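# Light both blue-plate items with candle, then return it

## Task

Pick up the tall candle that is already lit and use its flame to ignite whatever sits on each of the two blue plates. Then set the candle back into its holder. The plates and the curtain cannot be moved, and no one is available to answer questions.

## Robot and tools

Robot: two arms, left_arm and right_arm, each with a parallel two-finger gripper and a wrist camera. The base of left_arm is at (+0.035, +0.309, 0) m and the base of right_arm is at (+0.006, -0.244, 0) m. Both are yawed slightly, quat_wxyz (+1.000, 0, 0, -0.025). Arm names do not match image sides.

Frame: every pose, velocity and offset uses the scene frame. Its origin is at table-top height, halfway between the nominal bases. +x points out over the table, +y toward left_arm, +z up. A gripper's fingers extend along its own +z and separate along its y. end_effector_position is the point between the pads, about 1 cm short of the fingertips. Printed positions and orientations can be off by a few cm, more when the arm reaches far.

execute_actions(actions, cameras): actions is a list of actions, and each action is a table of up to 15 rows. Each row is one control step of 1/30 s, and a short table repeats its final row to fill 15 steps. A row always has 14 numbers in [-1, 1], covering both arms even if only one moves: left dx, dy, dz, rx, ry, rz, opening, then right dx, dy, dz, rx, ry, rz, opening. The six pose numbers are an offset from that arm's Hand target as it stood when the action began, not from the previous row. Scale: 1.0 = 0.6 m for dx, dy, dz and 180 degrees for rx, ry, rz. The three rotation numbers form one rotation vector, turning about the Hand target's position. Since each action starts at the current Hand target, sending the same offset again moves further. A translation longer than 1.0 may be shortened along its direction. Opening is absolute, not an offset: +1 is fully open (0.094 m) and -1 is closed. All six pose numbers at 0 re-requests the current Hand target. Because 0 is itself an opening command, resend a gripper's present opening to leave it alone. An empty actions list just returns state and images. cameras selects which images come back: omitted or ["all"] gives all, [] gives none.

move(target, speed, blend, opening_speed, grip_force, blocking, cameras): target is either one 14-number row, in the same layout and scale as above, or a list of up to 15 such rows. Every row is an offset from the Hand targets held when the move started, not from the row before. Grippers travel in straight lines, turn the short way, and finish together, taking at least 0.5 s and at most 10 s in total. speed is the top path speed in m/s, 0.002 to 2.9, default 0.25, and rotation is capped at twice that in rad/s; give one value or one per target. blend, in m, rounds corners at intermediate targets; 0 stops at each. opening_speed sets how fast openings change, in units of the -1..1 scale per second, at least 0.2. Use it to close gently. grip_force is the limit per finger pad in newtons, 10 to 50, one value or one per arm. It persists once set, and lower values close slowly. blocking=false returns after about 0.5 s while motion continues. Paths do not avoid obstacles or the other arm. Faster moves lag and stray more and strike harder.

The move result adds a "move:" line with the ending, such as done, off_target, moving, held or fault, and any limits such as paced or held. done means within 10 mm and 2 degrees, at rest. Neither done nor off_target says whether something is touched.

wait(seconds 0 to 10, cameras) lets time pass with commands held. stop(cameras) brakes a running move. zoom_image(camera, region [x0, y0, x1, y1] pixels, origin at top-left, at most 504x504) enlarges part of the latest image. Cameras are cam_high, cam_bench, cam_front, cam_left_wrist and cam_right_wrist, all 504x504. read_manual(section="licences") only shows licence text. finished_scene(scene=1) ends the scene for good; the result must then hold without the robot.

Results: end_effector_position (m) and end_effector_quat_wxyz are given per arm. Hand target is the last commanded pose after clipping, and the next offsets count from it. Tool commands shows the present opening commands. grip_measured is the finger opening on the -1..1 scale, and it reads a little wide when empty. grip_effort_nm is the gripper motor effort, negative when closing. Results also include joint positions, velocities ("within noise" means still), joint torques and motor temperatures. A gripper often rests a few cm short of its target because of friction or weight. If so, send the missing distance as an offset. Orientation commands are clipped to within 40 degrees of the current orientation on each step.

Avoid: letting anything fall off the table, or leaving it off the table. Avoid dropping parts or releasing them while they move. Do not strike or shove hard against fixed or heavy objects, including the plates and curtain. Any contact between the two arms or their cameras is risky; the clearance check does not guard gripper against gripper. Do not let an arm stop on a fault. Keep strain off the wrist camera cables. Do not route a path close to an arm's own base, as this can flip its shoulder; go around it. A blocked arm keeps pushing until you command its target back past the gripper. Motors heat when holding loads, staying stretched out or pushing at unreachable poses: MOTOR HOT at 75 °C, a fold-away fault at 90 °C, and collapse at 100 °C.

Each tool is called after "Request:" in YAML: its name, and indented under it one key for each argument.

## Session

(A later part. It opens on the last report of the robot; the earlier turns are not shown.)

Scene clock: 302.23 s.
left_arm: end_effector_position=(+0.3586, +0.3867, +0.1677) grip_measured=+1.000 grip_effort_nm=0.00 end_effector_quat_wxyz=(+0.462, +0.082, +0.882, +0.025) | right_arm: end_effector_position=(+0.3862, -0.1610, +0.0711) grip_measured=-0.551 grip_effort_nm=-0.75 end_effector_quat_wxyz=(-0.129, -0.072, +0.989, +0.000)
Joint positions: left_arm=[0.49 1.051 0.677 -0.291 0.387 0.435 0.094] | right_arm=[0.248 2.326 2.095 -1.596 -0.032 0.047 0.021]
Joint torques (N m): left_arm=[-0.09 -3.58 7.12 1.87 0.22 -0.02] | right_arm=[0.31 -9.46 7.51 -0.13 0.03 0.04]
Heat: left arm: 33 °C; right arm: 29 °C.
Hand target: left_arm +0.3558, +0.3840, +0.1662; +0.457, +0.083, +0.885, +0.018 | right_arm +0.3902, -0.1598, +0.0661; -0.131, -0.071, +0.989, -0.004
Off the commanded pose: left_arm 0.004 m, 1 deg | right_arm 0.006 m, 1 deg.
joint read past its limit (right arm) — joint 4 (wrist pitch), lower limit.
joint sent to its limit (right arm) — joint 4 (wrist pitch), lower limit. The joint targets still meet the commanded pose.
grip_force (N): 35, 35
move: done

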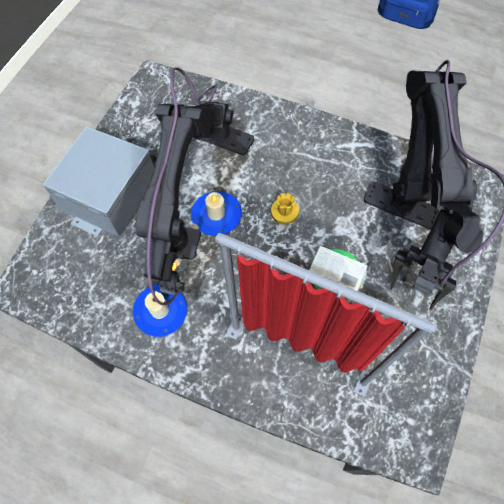

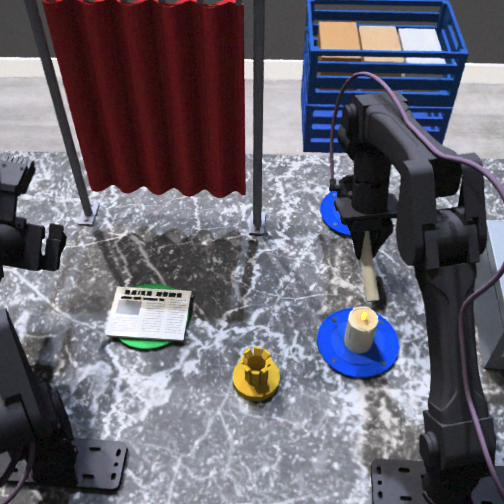

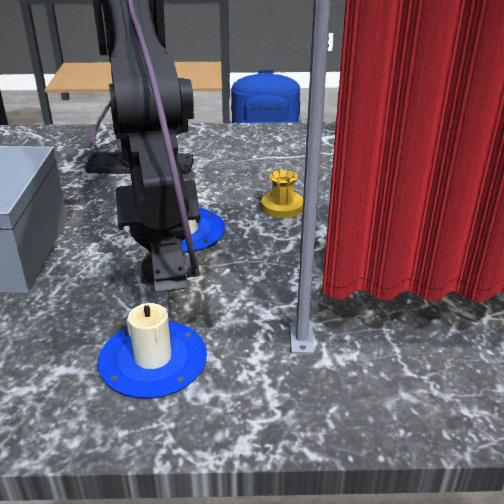

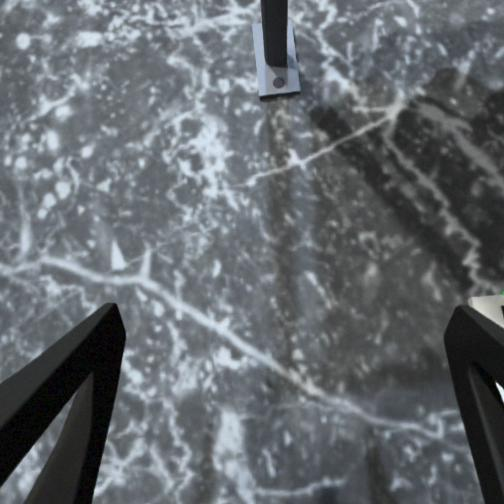

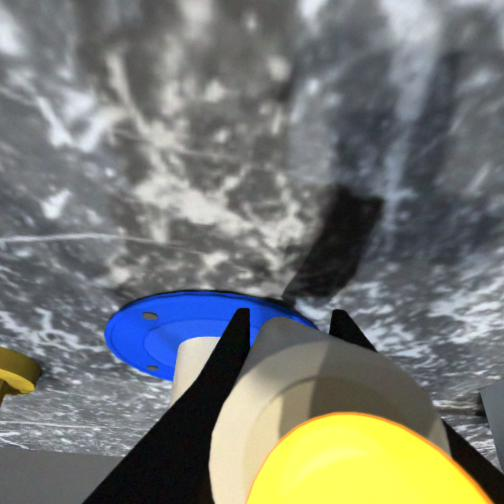

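Request:
move:
  target:
    - [0,0,0,0,0,0,1,0.02,0,-0.055,0,0,0,-0.7]
    - [0,0,0,0,0,0,1,0.08,0,-0.07,0,0,0,-0.7]
    - [0,0,0,0,0,0,1,0.08,0,0.04,0,0,0,-0.7]
  speed: 0.08
  blend: [0.003,0.003,0]
  grip_force: 15

Request:
zoom_image:
  camera: "cam_bench"
  region: [290, 140, 470, 320]

Scene clock: 307.10 s.
left_arm: end_effector_position=(+0.3586, +0.3867, +0.1677) grip_measured=+1.000 grip_effort_nm=0.00 end_effector_quat_wxyz=(+0.462, +0.082, +0.882, +0.025) | right_arm: end_effector_position=(+0.4325, -0.1584, +0.0748) grip_measured=-0.548 grip_effort_nm=-0.39 end_effector_quat_wxyz=(-0.072, -0.075, +0.995, +0.007)
Joint positions: left_arm=[0.49 1.051 0.677 -0.291 0.387 0.435 0.094] | right_arm=[0.234 2.435 2.325 -1.602 -0.029 0.031 0.021]
Joint torques (N m): left_arm=[-0.08 -3.56 7.12 1.87 0.22 -0.01] | right_arm=[-0.14 -14.78 6.46 0.16 0.04 0.09]
Heat: left arm: 33 °C; right arm: 29 °C.
Hand target: left_arm +0.3558, +0.3840, +0.1662; +0.457, +0.083, +0.885, +0.018 | right_arm +0.4381, -0.1597, +0.0900; -0.131, -0.071, +0.989, -0.003
Off the commanded pose: left_arm 0.004 m, 1 deg | right_arm 0.016 m, 7 deg.
joint read past its limit (right arm) — joint 4 (wrist pitch), lower limit.
joint sent to its limit (right arm) — joint 4 (wrist pitch), lower limit. The joint targets are off in orientation, not in position.
grip_force (N): 15, 15
move: off_target (right_arm)

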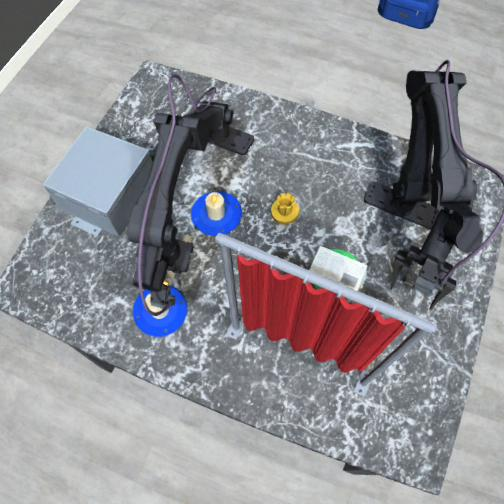

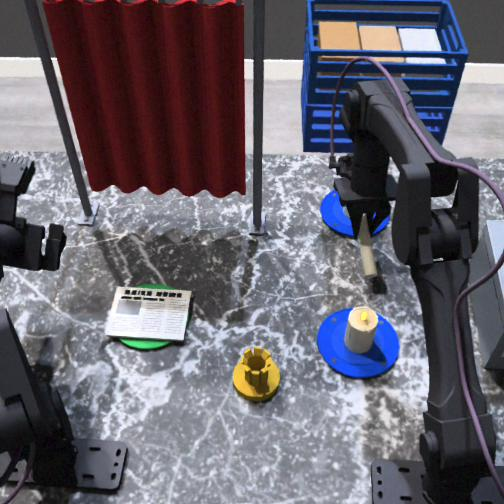

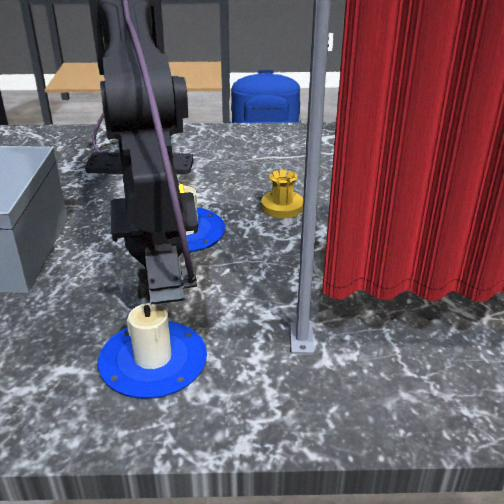

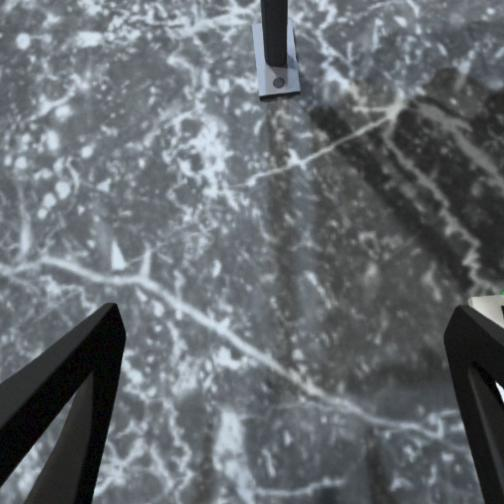

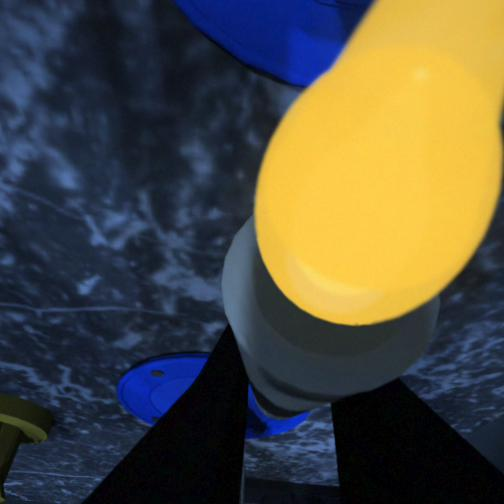

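Scaled by 2.800.

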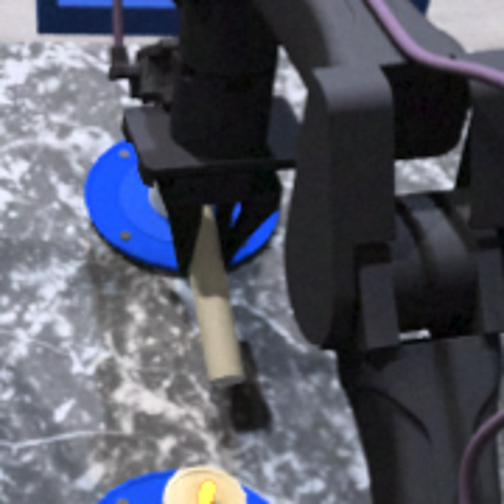

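Request:
move:
  target:
    - [0,0,0,0,0,0,1,0.0,0,0.04,0,0,0,-0.7]
    - [0,0,0,0,0,0,1,0.053,-0.019,0.033,0,0,0,-0.7]
    - [0,0,0,0,0,0,1,0.053,-0.019,-0.03,0,0,0,-0.7]
  speed: [0.15,0.15,0.08]
  blend: [0.01,0.005,0]
  grip_force: 45

Request:
zoom_image:
  camera: "cam_front"
  region: [50, 200, 250, 400]

Scene clock: 315.57 s.
left_arm: end_effector_position=(+0.3586, +0.3867, +0.1677) grip_measured=+1.000 grip_effort_nm=0.00 end_effector_quat_wxyz=(+0.462, +0.082, +0.882, +0.025) | right_arm: end_effector_position=(+0.4613, -0.1717, +0.0745) grip_measured=-0.555 grip_effort_nm=-0.93 end_effector_quat_wxyz=(-0.037, -0.064, +0.997, +0.008)
Joint positions: left_arm=[0.49 1.051 0.677 -0.291 0.387 0.435 0.094] | right_arm=[0.198 2.503 2.455 -1.595 -0.021 0.018 0.021]
Joint torques (N m): left_arm=[-0.08 -3.56 7.1 1.87 0.22 -0.02] | right_arm=[-0.2 -10.24 9.95 0.29 0.08 -0.16]
Heat: left arm: 33 °C; right arm: 31 °C.
Hand target: left_arm +0.3558, +0.3840, +0.1662; +0.457, +0.083, +0.885, +0.018 | right_arm +0.4699, -0.1710, +0.0720; -0.131, -0.071, +0.989, -0.003
Off the commanded pose: left_arm 0.004 m, 1 deg | right_arm 0.009 m, 11 deg.
joint read past its limit (right arm) — joint 4 (wrist pitch), lower limit.
joint sent to its limit (right arm) — joint 4 (wrist pitch), lower limit. The joint targets are off in orientation, not in position.
grip_force (N): 45, 45
move: off_target (right_arm)

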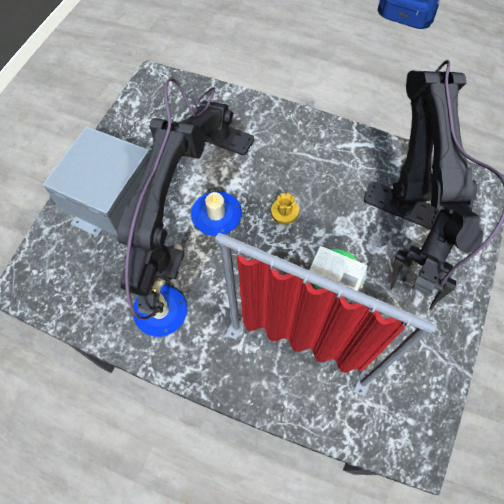

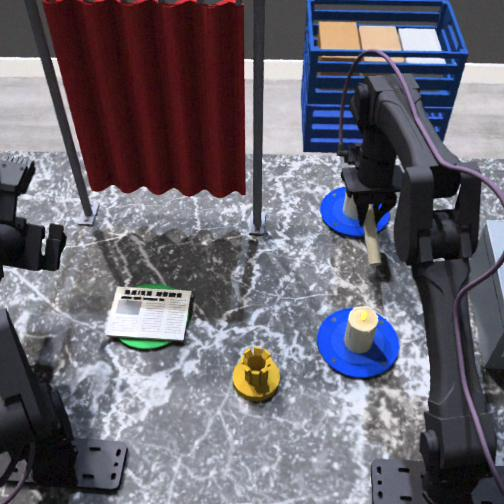

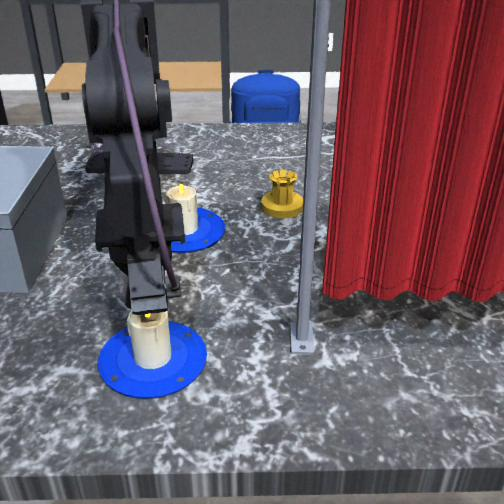

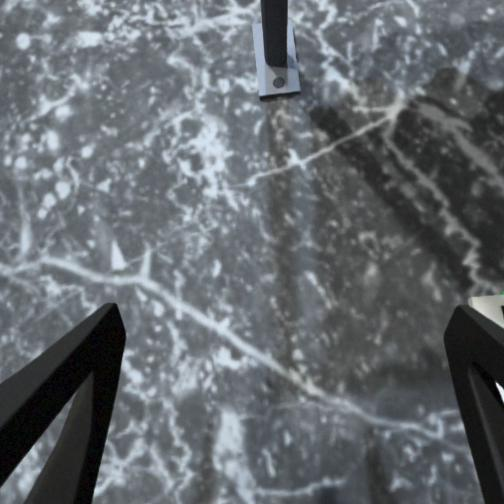

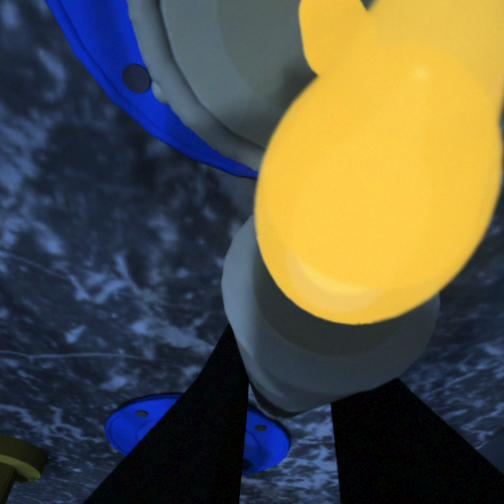

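Scaled by 2.520.

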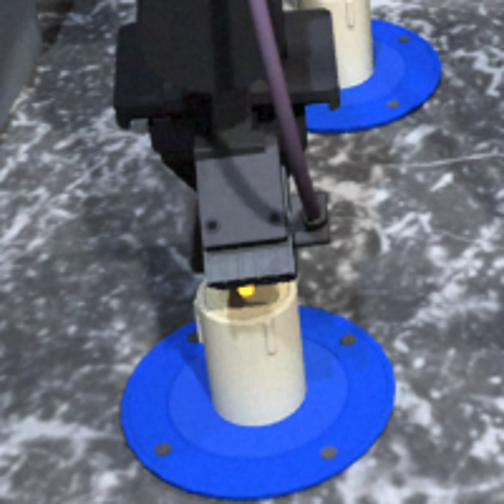

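Request:
move:
  target:
    - [0,0,0,0,0,0,1,0,0,0.1,0,0,0,-0.7]
    - [0,0,0,0,0,0,1,-0.2,0.05,0.27,0.05,-0.1,0.05,-0.7]
    - [0,0,0,0,0,0,1,-0.483,0.328,0.24,0.2294,-0.3803,0.2155,-0.7]
  speed: [0.12,0.35,0.35]
  blend: [0.02,0.04,0]

Request:
zoom_image:
  camera: "cam_bench"
  region: [180, 200, 380, 400]

Request:
zoom_image:
  camera: "cam_front"
  region: [140, 20, 360, 240]

Scene clock: 327.07 s.
left_arm: end_effector_position=(+0.3586, +0.3867, +0.1677) grip_measured=+1.000 grip_effort_nm=0.00 end_effector_quat_wxyz=(+0.462, +0.082, +0.882, +0.025) | right_arm: end_effector_position=(+0.1793, +0.0231, +0.2106) grip_measured=-0.555 grip_effort_nm=-0.93 end_effector_quat_wxyz=(+0.450, -0.400, +0.764, +0.233)
Joint positions: left_arm=[0.49 1.051 0.677 -0.291 0.387 0.435 0.094] | right_arm=[1.073 0.861 0.675 -0.323 0.055 0.025 0.021]
Joint torques (N m): left_arm=[-0.08 -3.56 7.1 1.87 0.22 -0.01] | right_arm=[0.54 -1.46 8.02 2.45 0.05 0.03]
Heat: left arm: 33 °C; right arm: 31 °C.
Hand target: left_arm +0.3558, +0.3840, +0.1662; +0.457, +0.083, +0.885, +0.018 | right_arm +0.1802, +0.0258, +0.2160; +0.464, -0.393, +0.756, +0.241
Off the commanded pose: left_arm 0.004 m, 1 deg | right_arm 0.006 m, 2 deg.
grip_force (N): 45, 45
move: done

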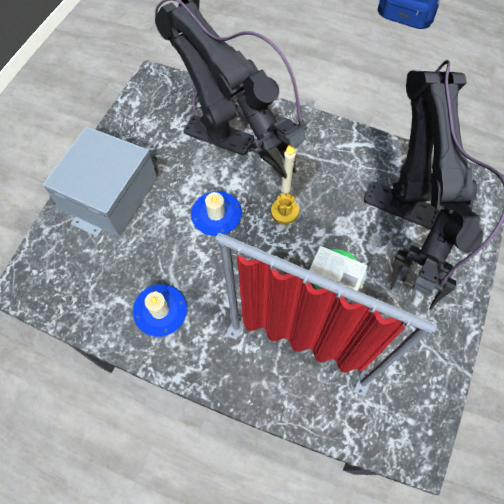

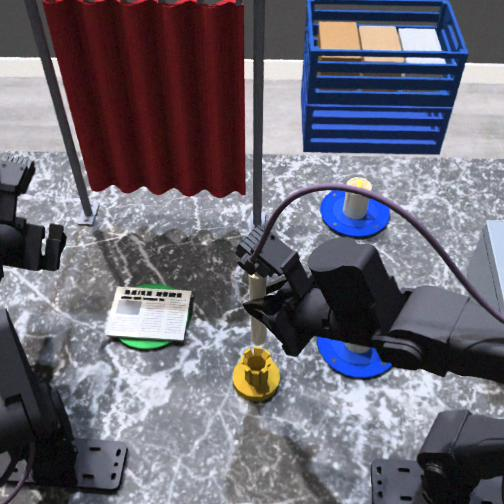

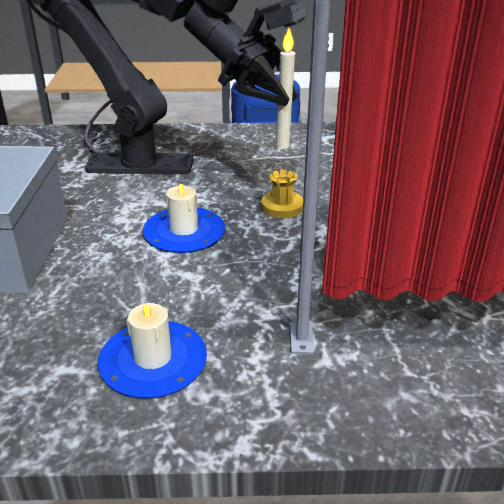

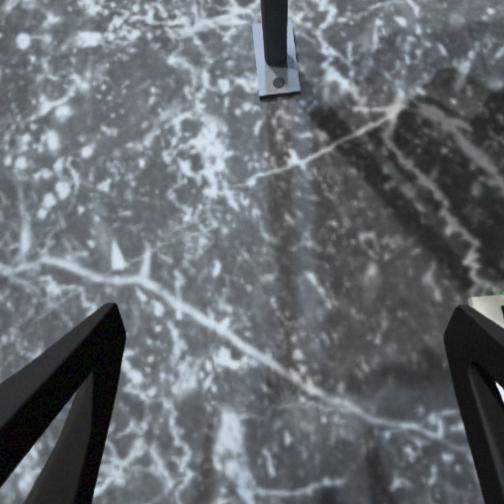

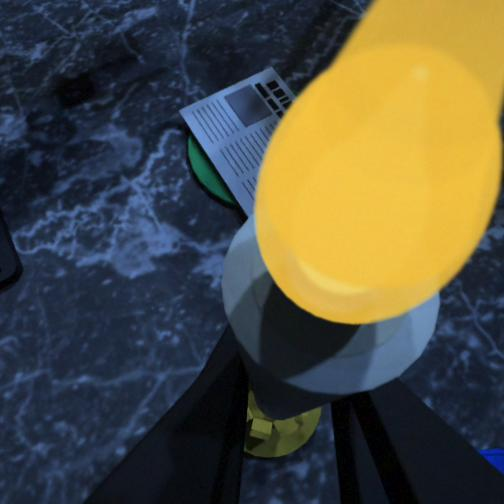

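Scaled by 2.520.

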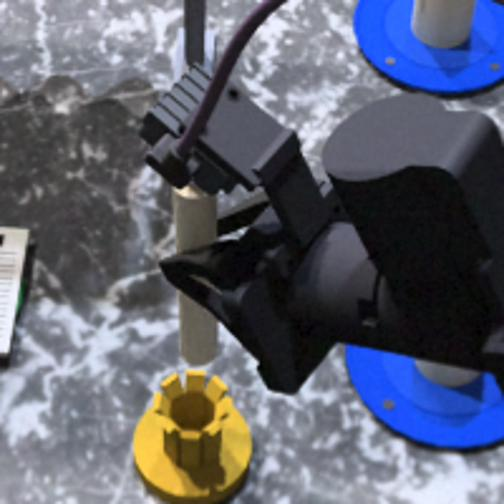

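Scaled by 2.291.

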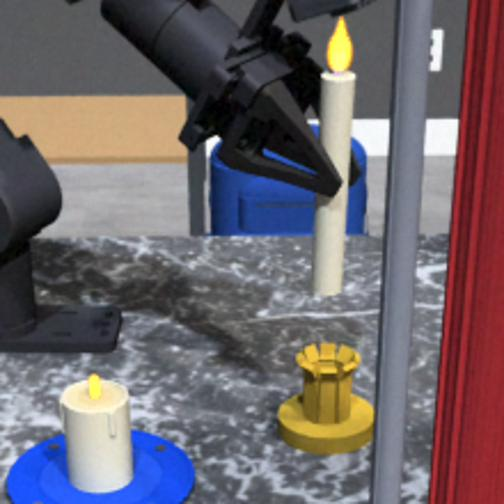

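Request:
move:
  target: [0,0,0,0,0,0,1,-0.003,0.002,-0.098,0,0,0,-0.7]
  speed: 0.15

Request:
zoom_image:
  camera: "cam_bench"
  region: [200, 290, 320, 410]

Request:
zoom_image:
  camera: "cam_front"
  region: [220, 40, 350, 230]

Request:
zoom_image:
  camera: "cam_high"
  region: [240, 130, 340, 230]

Scene clock: 335.27 s.
left_arm: end_effector_position=(+0.3586, +0.3867, +0.1677) grip_measured=+1.000 grip_effort_nm=0.00 end_effector_quat_wxyz=(+0.462, +0.082, +0.882, +0.025) | right_arm: end_effector_position=(+0.1776, +0.0235, +0.1540) grip_measured=-0.555 grip_effort_nm=-0.93 end_effector_quat_wxyz=(+0.454, -0.400, +0.761, +0.233)
Joint positions: left_arm=[0.49 1.051 0.677 -0.291 0.387 0.435 0.094] | right_arm=[1.085 0.874 0.447 -0.074 0.067 0.028 0.021]
Joint torques (N m): left_arm=[-0.08 -3.56 7.1 1.87 0.22 -0.02] | right_arm=[0.62 -0.27 8.14 2.53 0.04 0.11]
Heat: left arm: 33 °C; right arm: 29 °C.
Hand target: left_arm +0.3558, +0.3840, +0.1662; +0.457, +0.083, +0.885, +0.018 | right_arm +0.1784, +0.0270, +0.1572; +0.464, -0.393, +0.756, +0.241
Off the commanded pose: left_arm 0.004 m, 1 deg | right_arm 0.005 m, 2 deg.
grip_force (N): 45, 45
move: done

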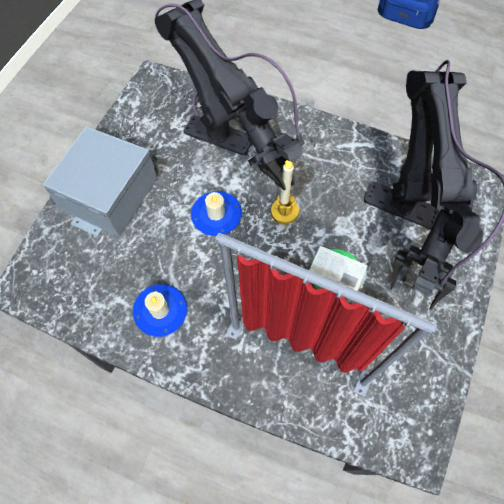

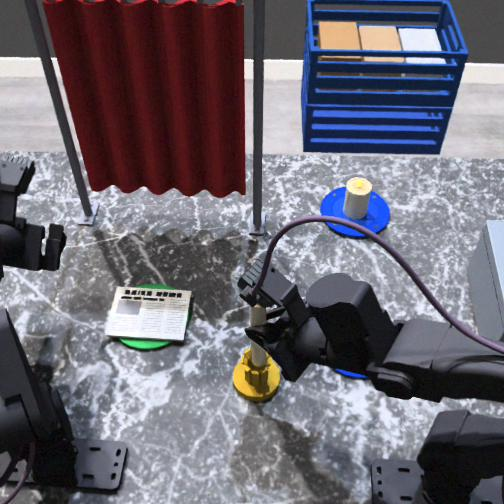

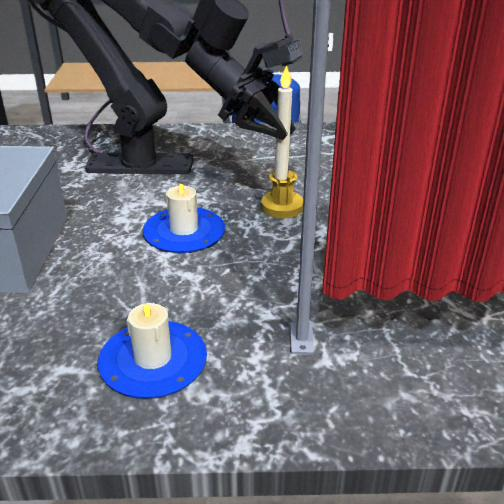

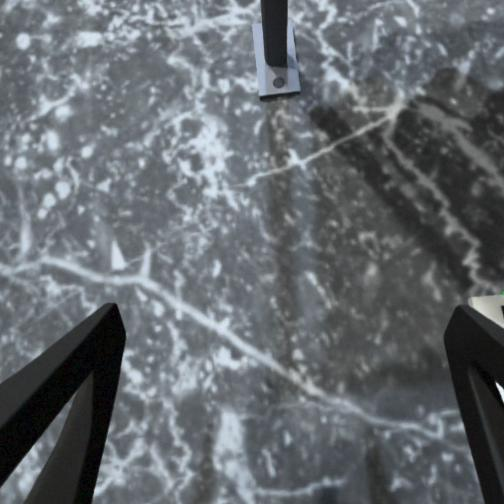

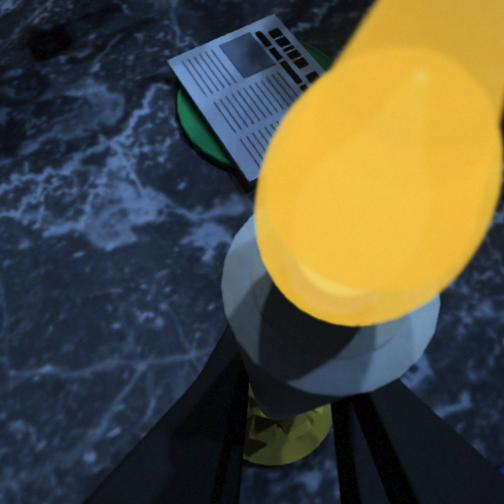

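Scaled by 4.200.

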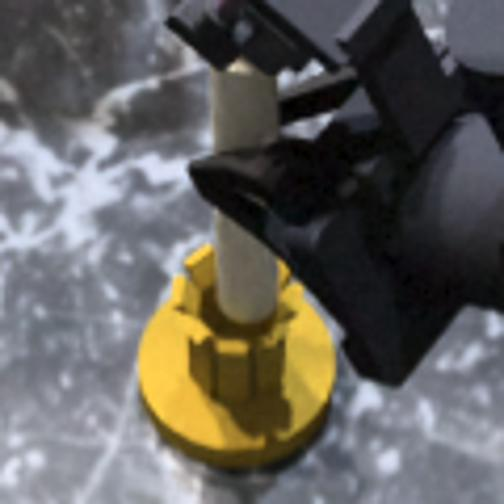

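Scaled by 2.653.

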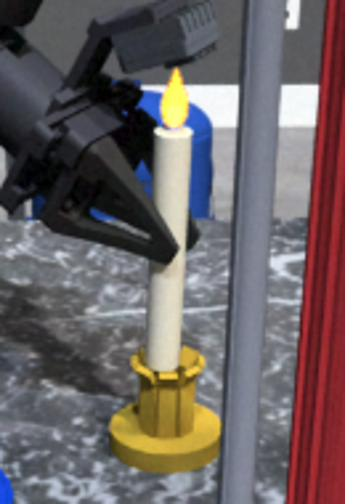

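Scaled by 5.040.

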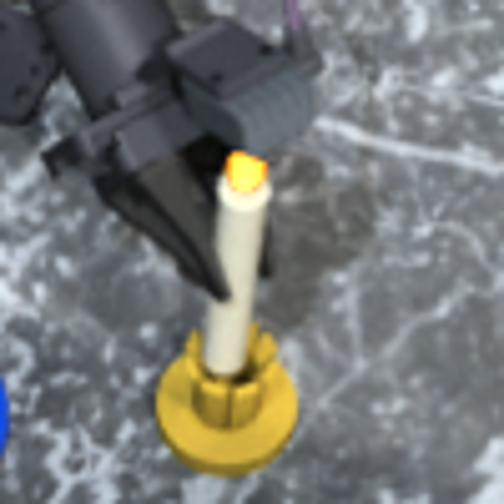

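Request:
move:
  target: [0,0,0,0,0,0,1,0.0,0.005,-0.03,0,0,0,-0.7]
  speed: 0.08

Request:
zoom_image:
  camera: "cam_bench"
  region: [200, 290, 320, 410]

Request:
zoom_image:
  camera: "cam_front"
  region: [220, 40, 350, 230]

Scene clock: 341.30 s.
left_arm: end_effector_position=(+0.3586, +0.3867, +0.1677) grip_measured=+1.000 grip_effort_nm=0.00 end_effector_quat_wxyz=(+0.462, +0.082, +0.882, +0.025) | right_arm: end_effector_position=(+0.1777, +0.0266, +0.1359) grip_measured=-0.555 grip_effort_nm=-0.93 end_effector_quat_wxyz=(+0.454, -0.401, +0.761, +0.233)
Joint positions: left_arm=[0.49 1.051 0.677 -0.291 0.387 0.435 0.094] | right_arm=[1.094 0.918 0.388 0.027 0.075 0.031 0.021]
Joint torques (N m): left_arm=[-0.09 -3.55 7.12 1.87 0.22 -0.01] | right_arm=[0.62 -0.49 7.73 2.52 0.11 0.1]
Heat: left arm: 33 °C; right arm: 28 °C.
Hand target: left_arm +0.3558, +0.3840, +0.1662; +0.457, +0.083, +0.885, +0.018 | right_arm +0.1784, +0.0300, +0.1393; +0.464, -0.393, +0.756, +0.241
Off the commanded pose: left_arm 0.004 m, 1 deg | right_arm 0.005 m, 2 deg.
grip_force (N): 45, 45
move: done

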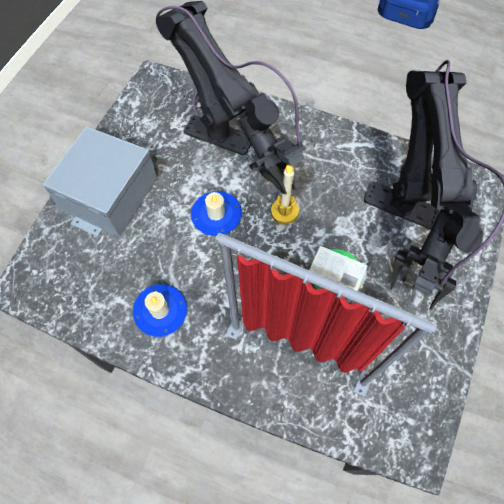

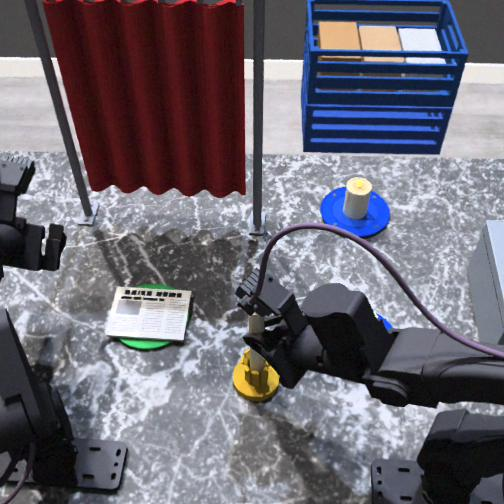

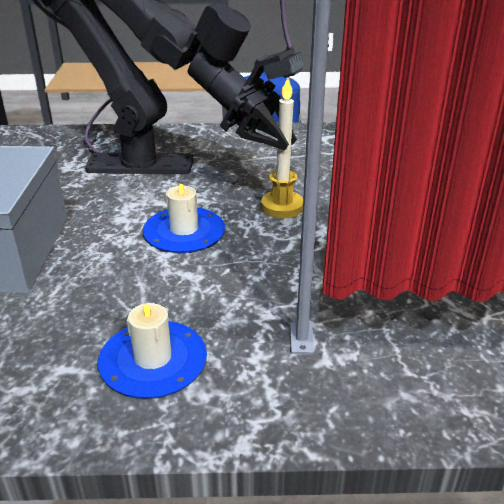

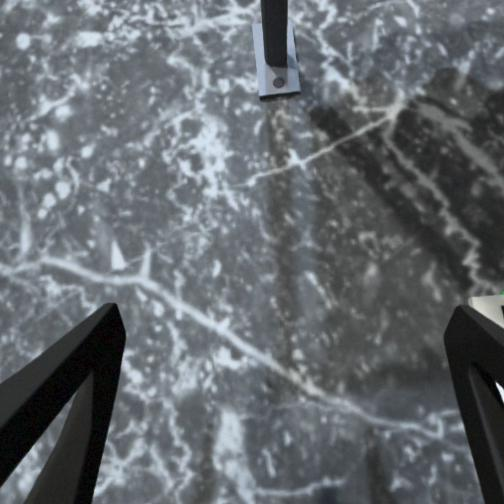

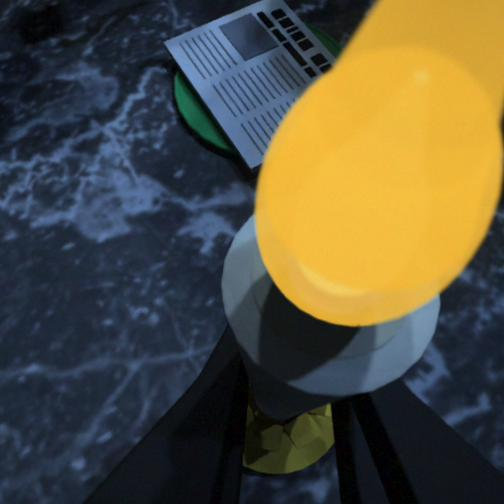

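Scaled by 4.200.

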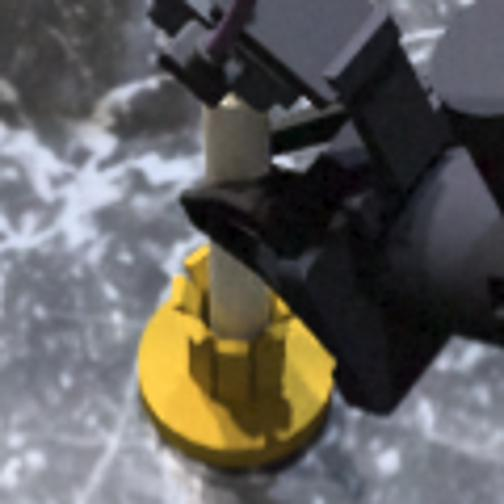

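Scaled by 2.653.

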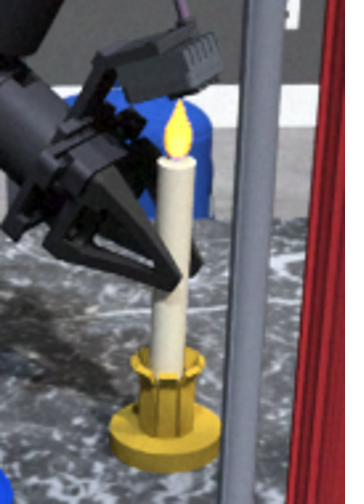

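Request:
move:
  target: [0,0,0,0,0,0,1,0.0,0,-0.048,0,0,0,-0.7]
  speed: 0.06

Request:
zoom_image:
  camera: "cam_bench"
  region: [200, 290, 320, 410]

Request:
zoom_image:
  camera: "cam_front"
  region: [220, 40, 350, 230]

Scene clock: 344.40 s.
left_arm: end_effector_position=(+0.3586, +0.3867, +0.1677) grip_measured=+1.000 grip_effort_nm=0.00 end_effector_quat_wxyz=(+0.462, +0.082, +0.882, +0.025) | right_arm: end_effector_position=(+0.1784, +0.0275, +0.1081) grip_measured=-0.555 grip_effort_nm=-0.93 end_effector_quat_wxyz=(+0.455, -0.399, +0.761, +0.234)
Joint positions: left_arm=[0.49 1.051 0.677 -0.291 0.387 0.435 0.094] | right_arm=[1.094 0.994 0.292 0.204 0.075 0.034 0.021]
Joint torques (N m): left_arm=[-0.09 -3.56 7.12 1.87 0.22 -0.02] | right_arm=[0.66 -0.46 7.23 2.51 0.11 0.07]
Motor temperatures (°C): left_arm=[21 19 31 33 21 22 20] | right_arm=[23 27 25 29 20 22 23]
Heat: left arm: 33 °C; right arm: 29 °C.
Hand target: left_arm +0.3558, +0.3840, +0.1662; +0.457, +0.083, +0.885, +0.018 | right_arm +0.1784, +0.0299, +0.1103; +0.464, -0.393, +0.756, +0.241
Off the commanded pose: left_arm 0.004 m, 1 deg | right_arm 0.003 m, 2 deg.
grip_force (N): 45, 45
move: done

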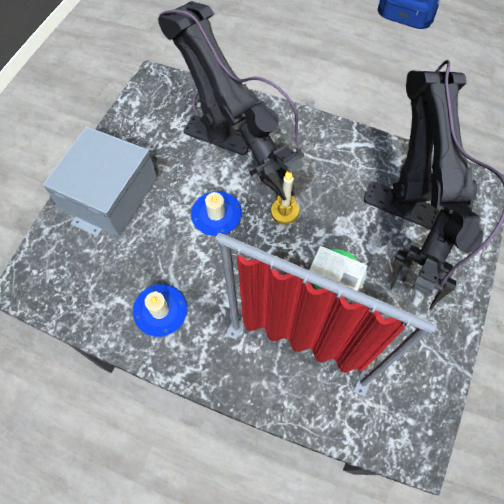

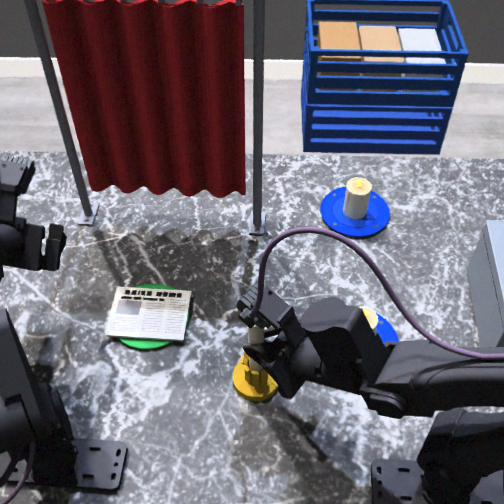

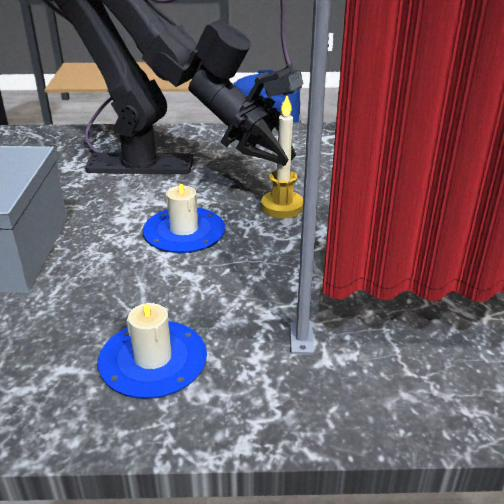

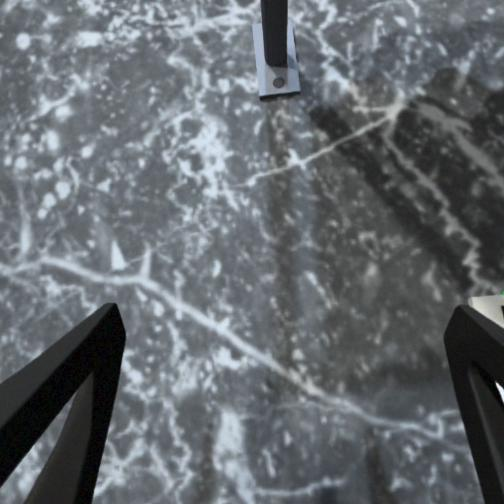

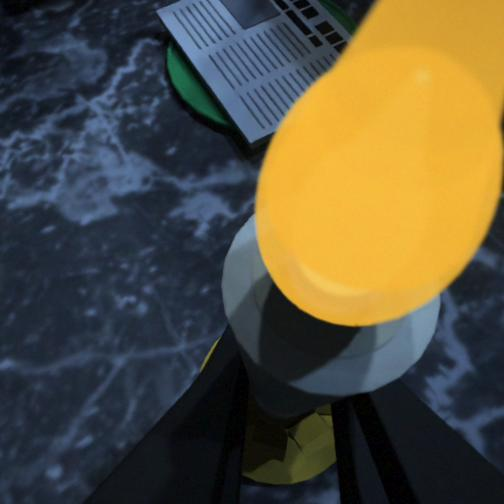

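Scaled by 4.200.

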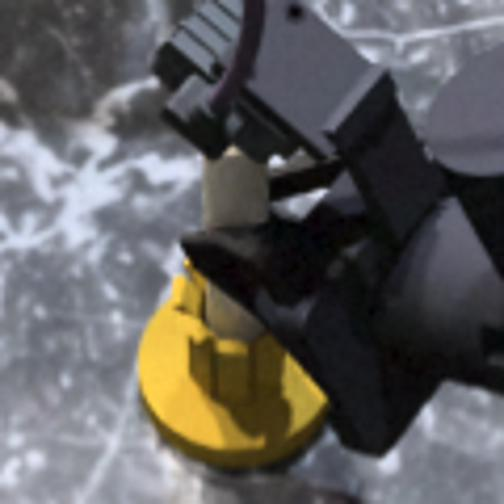

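Scaled by 2.653.

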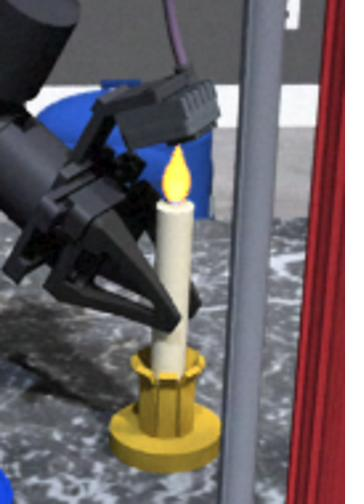

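Request:
move:
  target:
    - [0,0,0,0,0,0,1,0,0,-0.012,0,0,0,-0.7]
    - [0,0,0,0,0,0,1,0,0,-0.012,0,0,0,0.3]
  speed: 0.04
  opening_speed: 0.8

Request:
zoom_image:
  camera: "cam_front"
  region: [220, 40, 350, 230]

Scene clock: 349.80 s.
left_arm: end_effector_position=(+0.3586, +0.3867, +0.1677) grip_measured=+1.000 grip_effort_nm=0.00 end_effector_quat_wxyz=(+0.462, +0.082, +0.882, +0.025) | right_arm: end_effector_position=(+0.1798, +0.0297, +0.1056) grip_measured=+0.297 grip_effort_nm=0.15 end_effector_quat_wxyz=(+0.462, -0.396, +0.757, +0.238)
Joint positions: left_arm=[0.49 1.051 0.677 -0.291 0.387 0.435 0.094] | right_arm=[1.094 1.021 0.273 0.268 0.076 0.034 0.061]
Joint torques (N m): left_arm=[-0.08 -3.56 7.13 1.87 0.22 -0.01] | right_arm=[0.64 -0.61 6.79 2.37 0.06 0.08]
Heat: left arm: 33 °C; right arm: 29 °C.
Hand target: left_arm +0.3558, +0.3840, +0.1662; +0.457, +0.083, +0.885, +0.018 | right_arm +0.1784, +0.0300, +0.1033; +0.464, -0.393, +0.756, +0.241
Off the commanded pose: left_arm 0.004 m, 1 deg | right_arm 0.003 m, 1 deg.
grip_force (N): 45, 45
move: done

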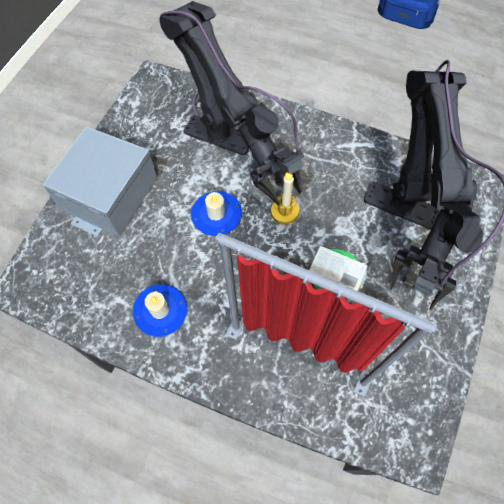

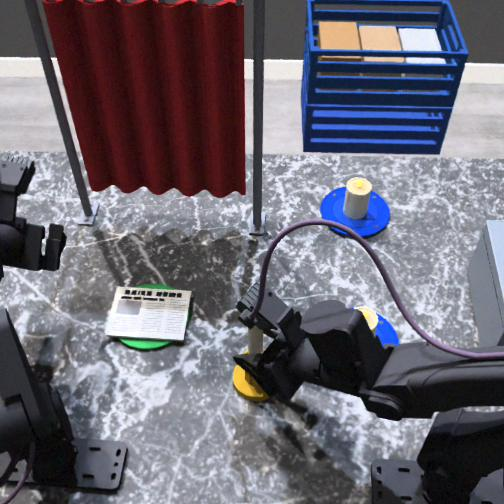

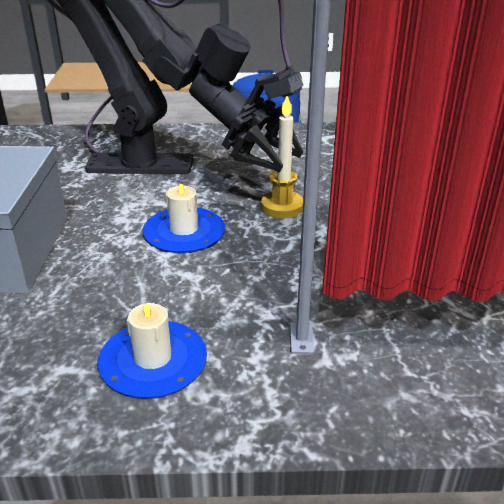

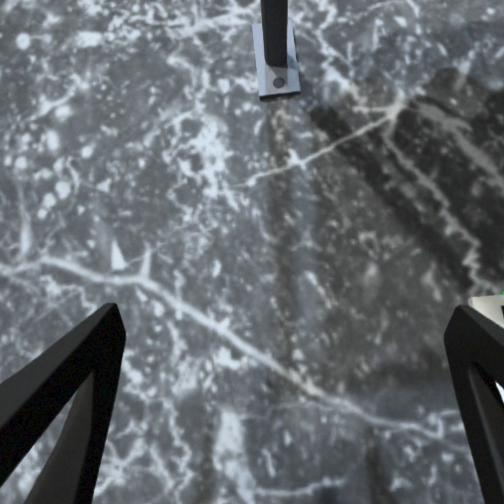

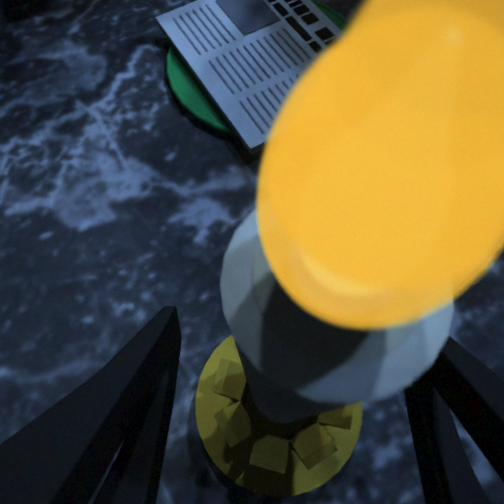

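Scaled by 2.653.

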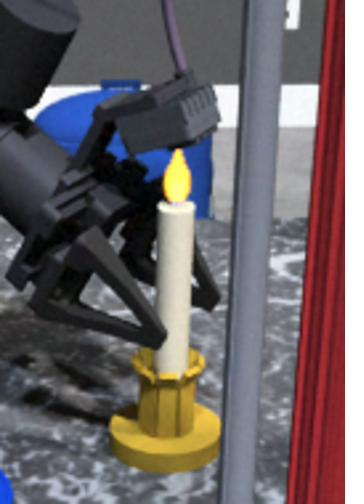

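Request:
move:
  target:
    - [0,0,0,0,0,0,1,0,0,0,0,0,0,1]
    - [0,0,0,0,0,0,1,0,0,0.2,0,0,0,1]
    - [0,0,0,0,0,0,1,-0.05,-0.15,0.25,0,0,0,1]
  speed: [0.1,0.15,0.25]
  blend: [0,0.02,0]

Request:
zoom_image:
  camera: "cam_front"
  region: [100, 40, 340, 240]

Scene clock: 355.47 s.
left_arm: end_effector_position=(+0.3586, +0.3867, +0.1677) grip_measured=+1.000 grip_effort_nm=0.00 end_effector_quat_wxyz=(+0.462, +0.082, +0.882, +0.025) | right_arm: end_effector_position=(+0.1495, -0.0587, +0.2431) grip_measured=+0.997 grip_effort_nm=0.15 end_effector_quat_wxyz=(+0.457, -0.392, +0.762, +0.238)
Joint positions: left_arm=[0.49 1.051 0.677 -0.291 0.387 0.435 0.094] | right_arm=[0.855 0.507 0.738 -0.724 -0.134 -0.066 0.094]
Joint torques (N m): left_arm=[-0.08 -3.55 7.12 1.87 0.22 -0.01] | right_arm=[-0.8 1.73 10.82 1.96 -0.2 -0.13]
Heat: left arm: 33 °C; right arm: 29 °C.
Hand target: left_arm +0.3558, +0.3840, +0.1662; +0.457, +0.083, +0.885, +0.018 | right_arm +0.1484, -0.0600, +0.2532; +0.464, -0.393, +0.756, +0.241
Off the commanded pose: left_arm 0.004 m, 1 deg | right_arm 0.010 m, 1 deg.
grip_force (N): 45, 45
move: done

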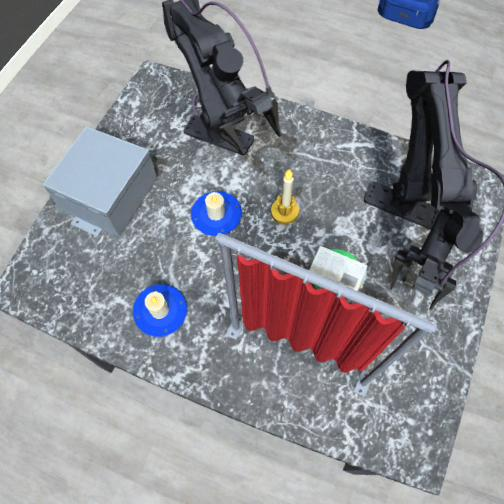

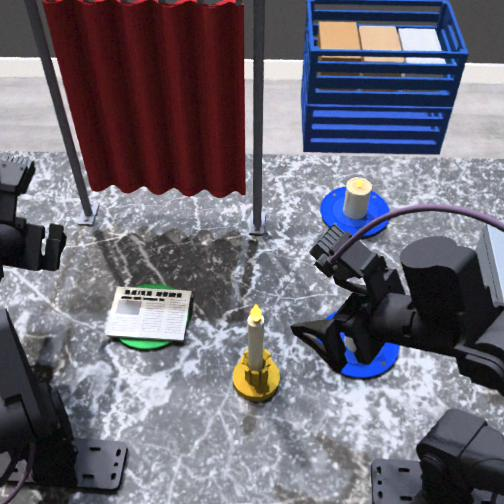

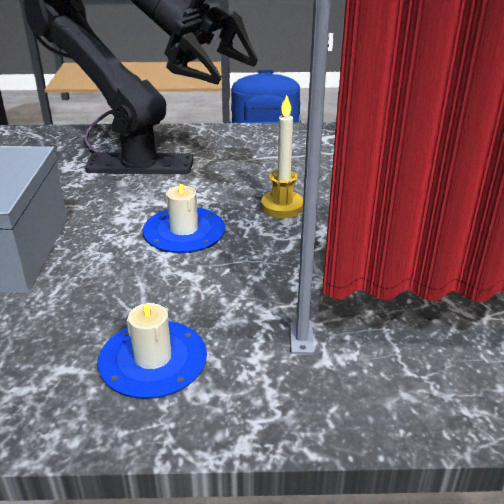

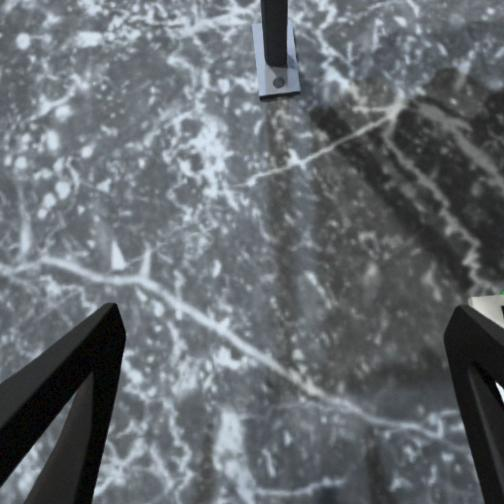

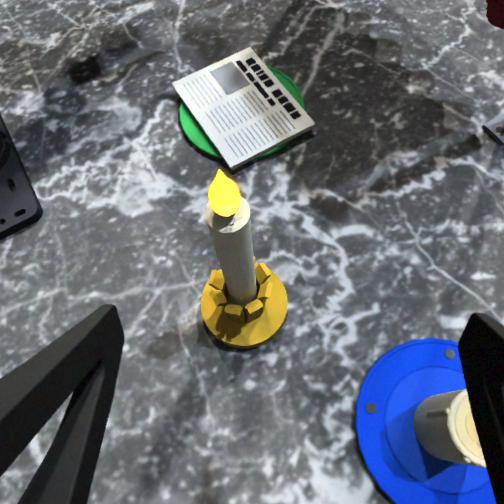

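Scaled by 2.100.

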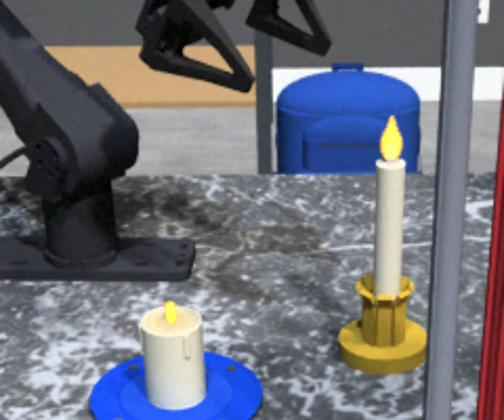

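All is in place.

Request:
finished_scene:

The scene is finished: the task was done.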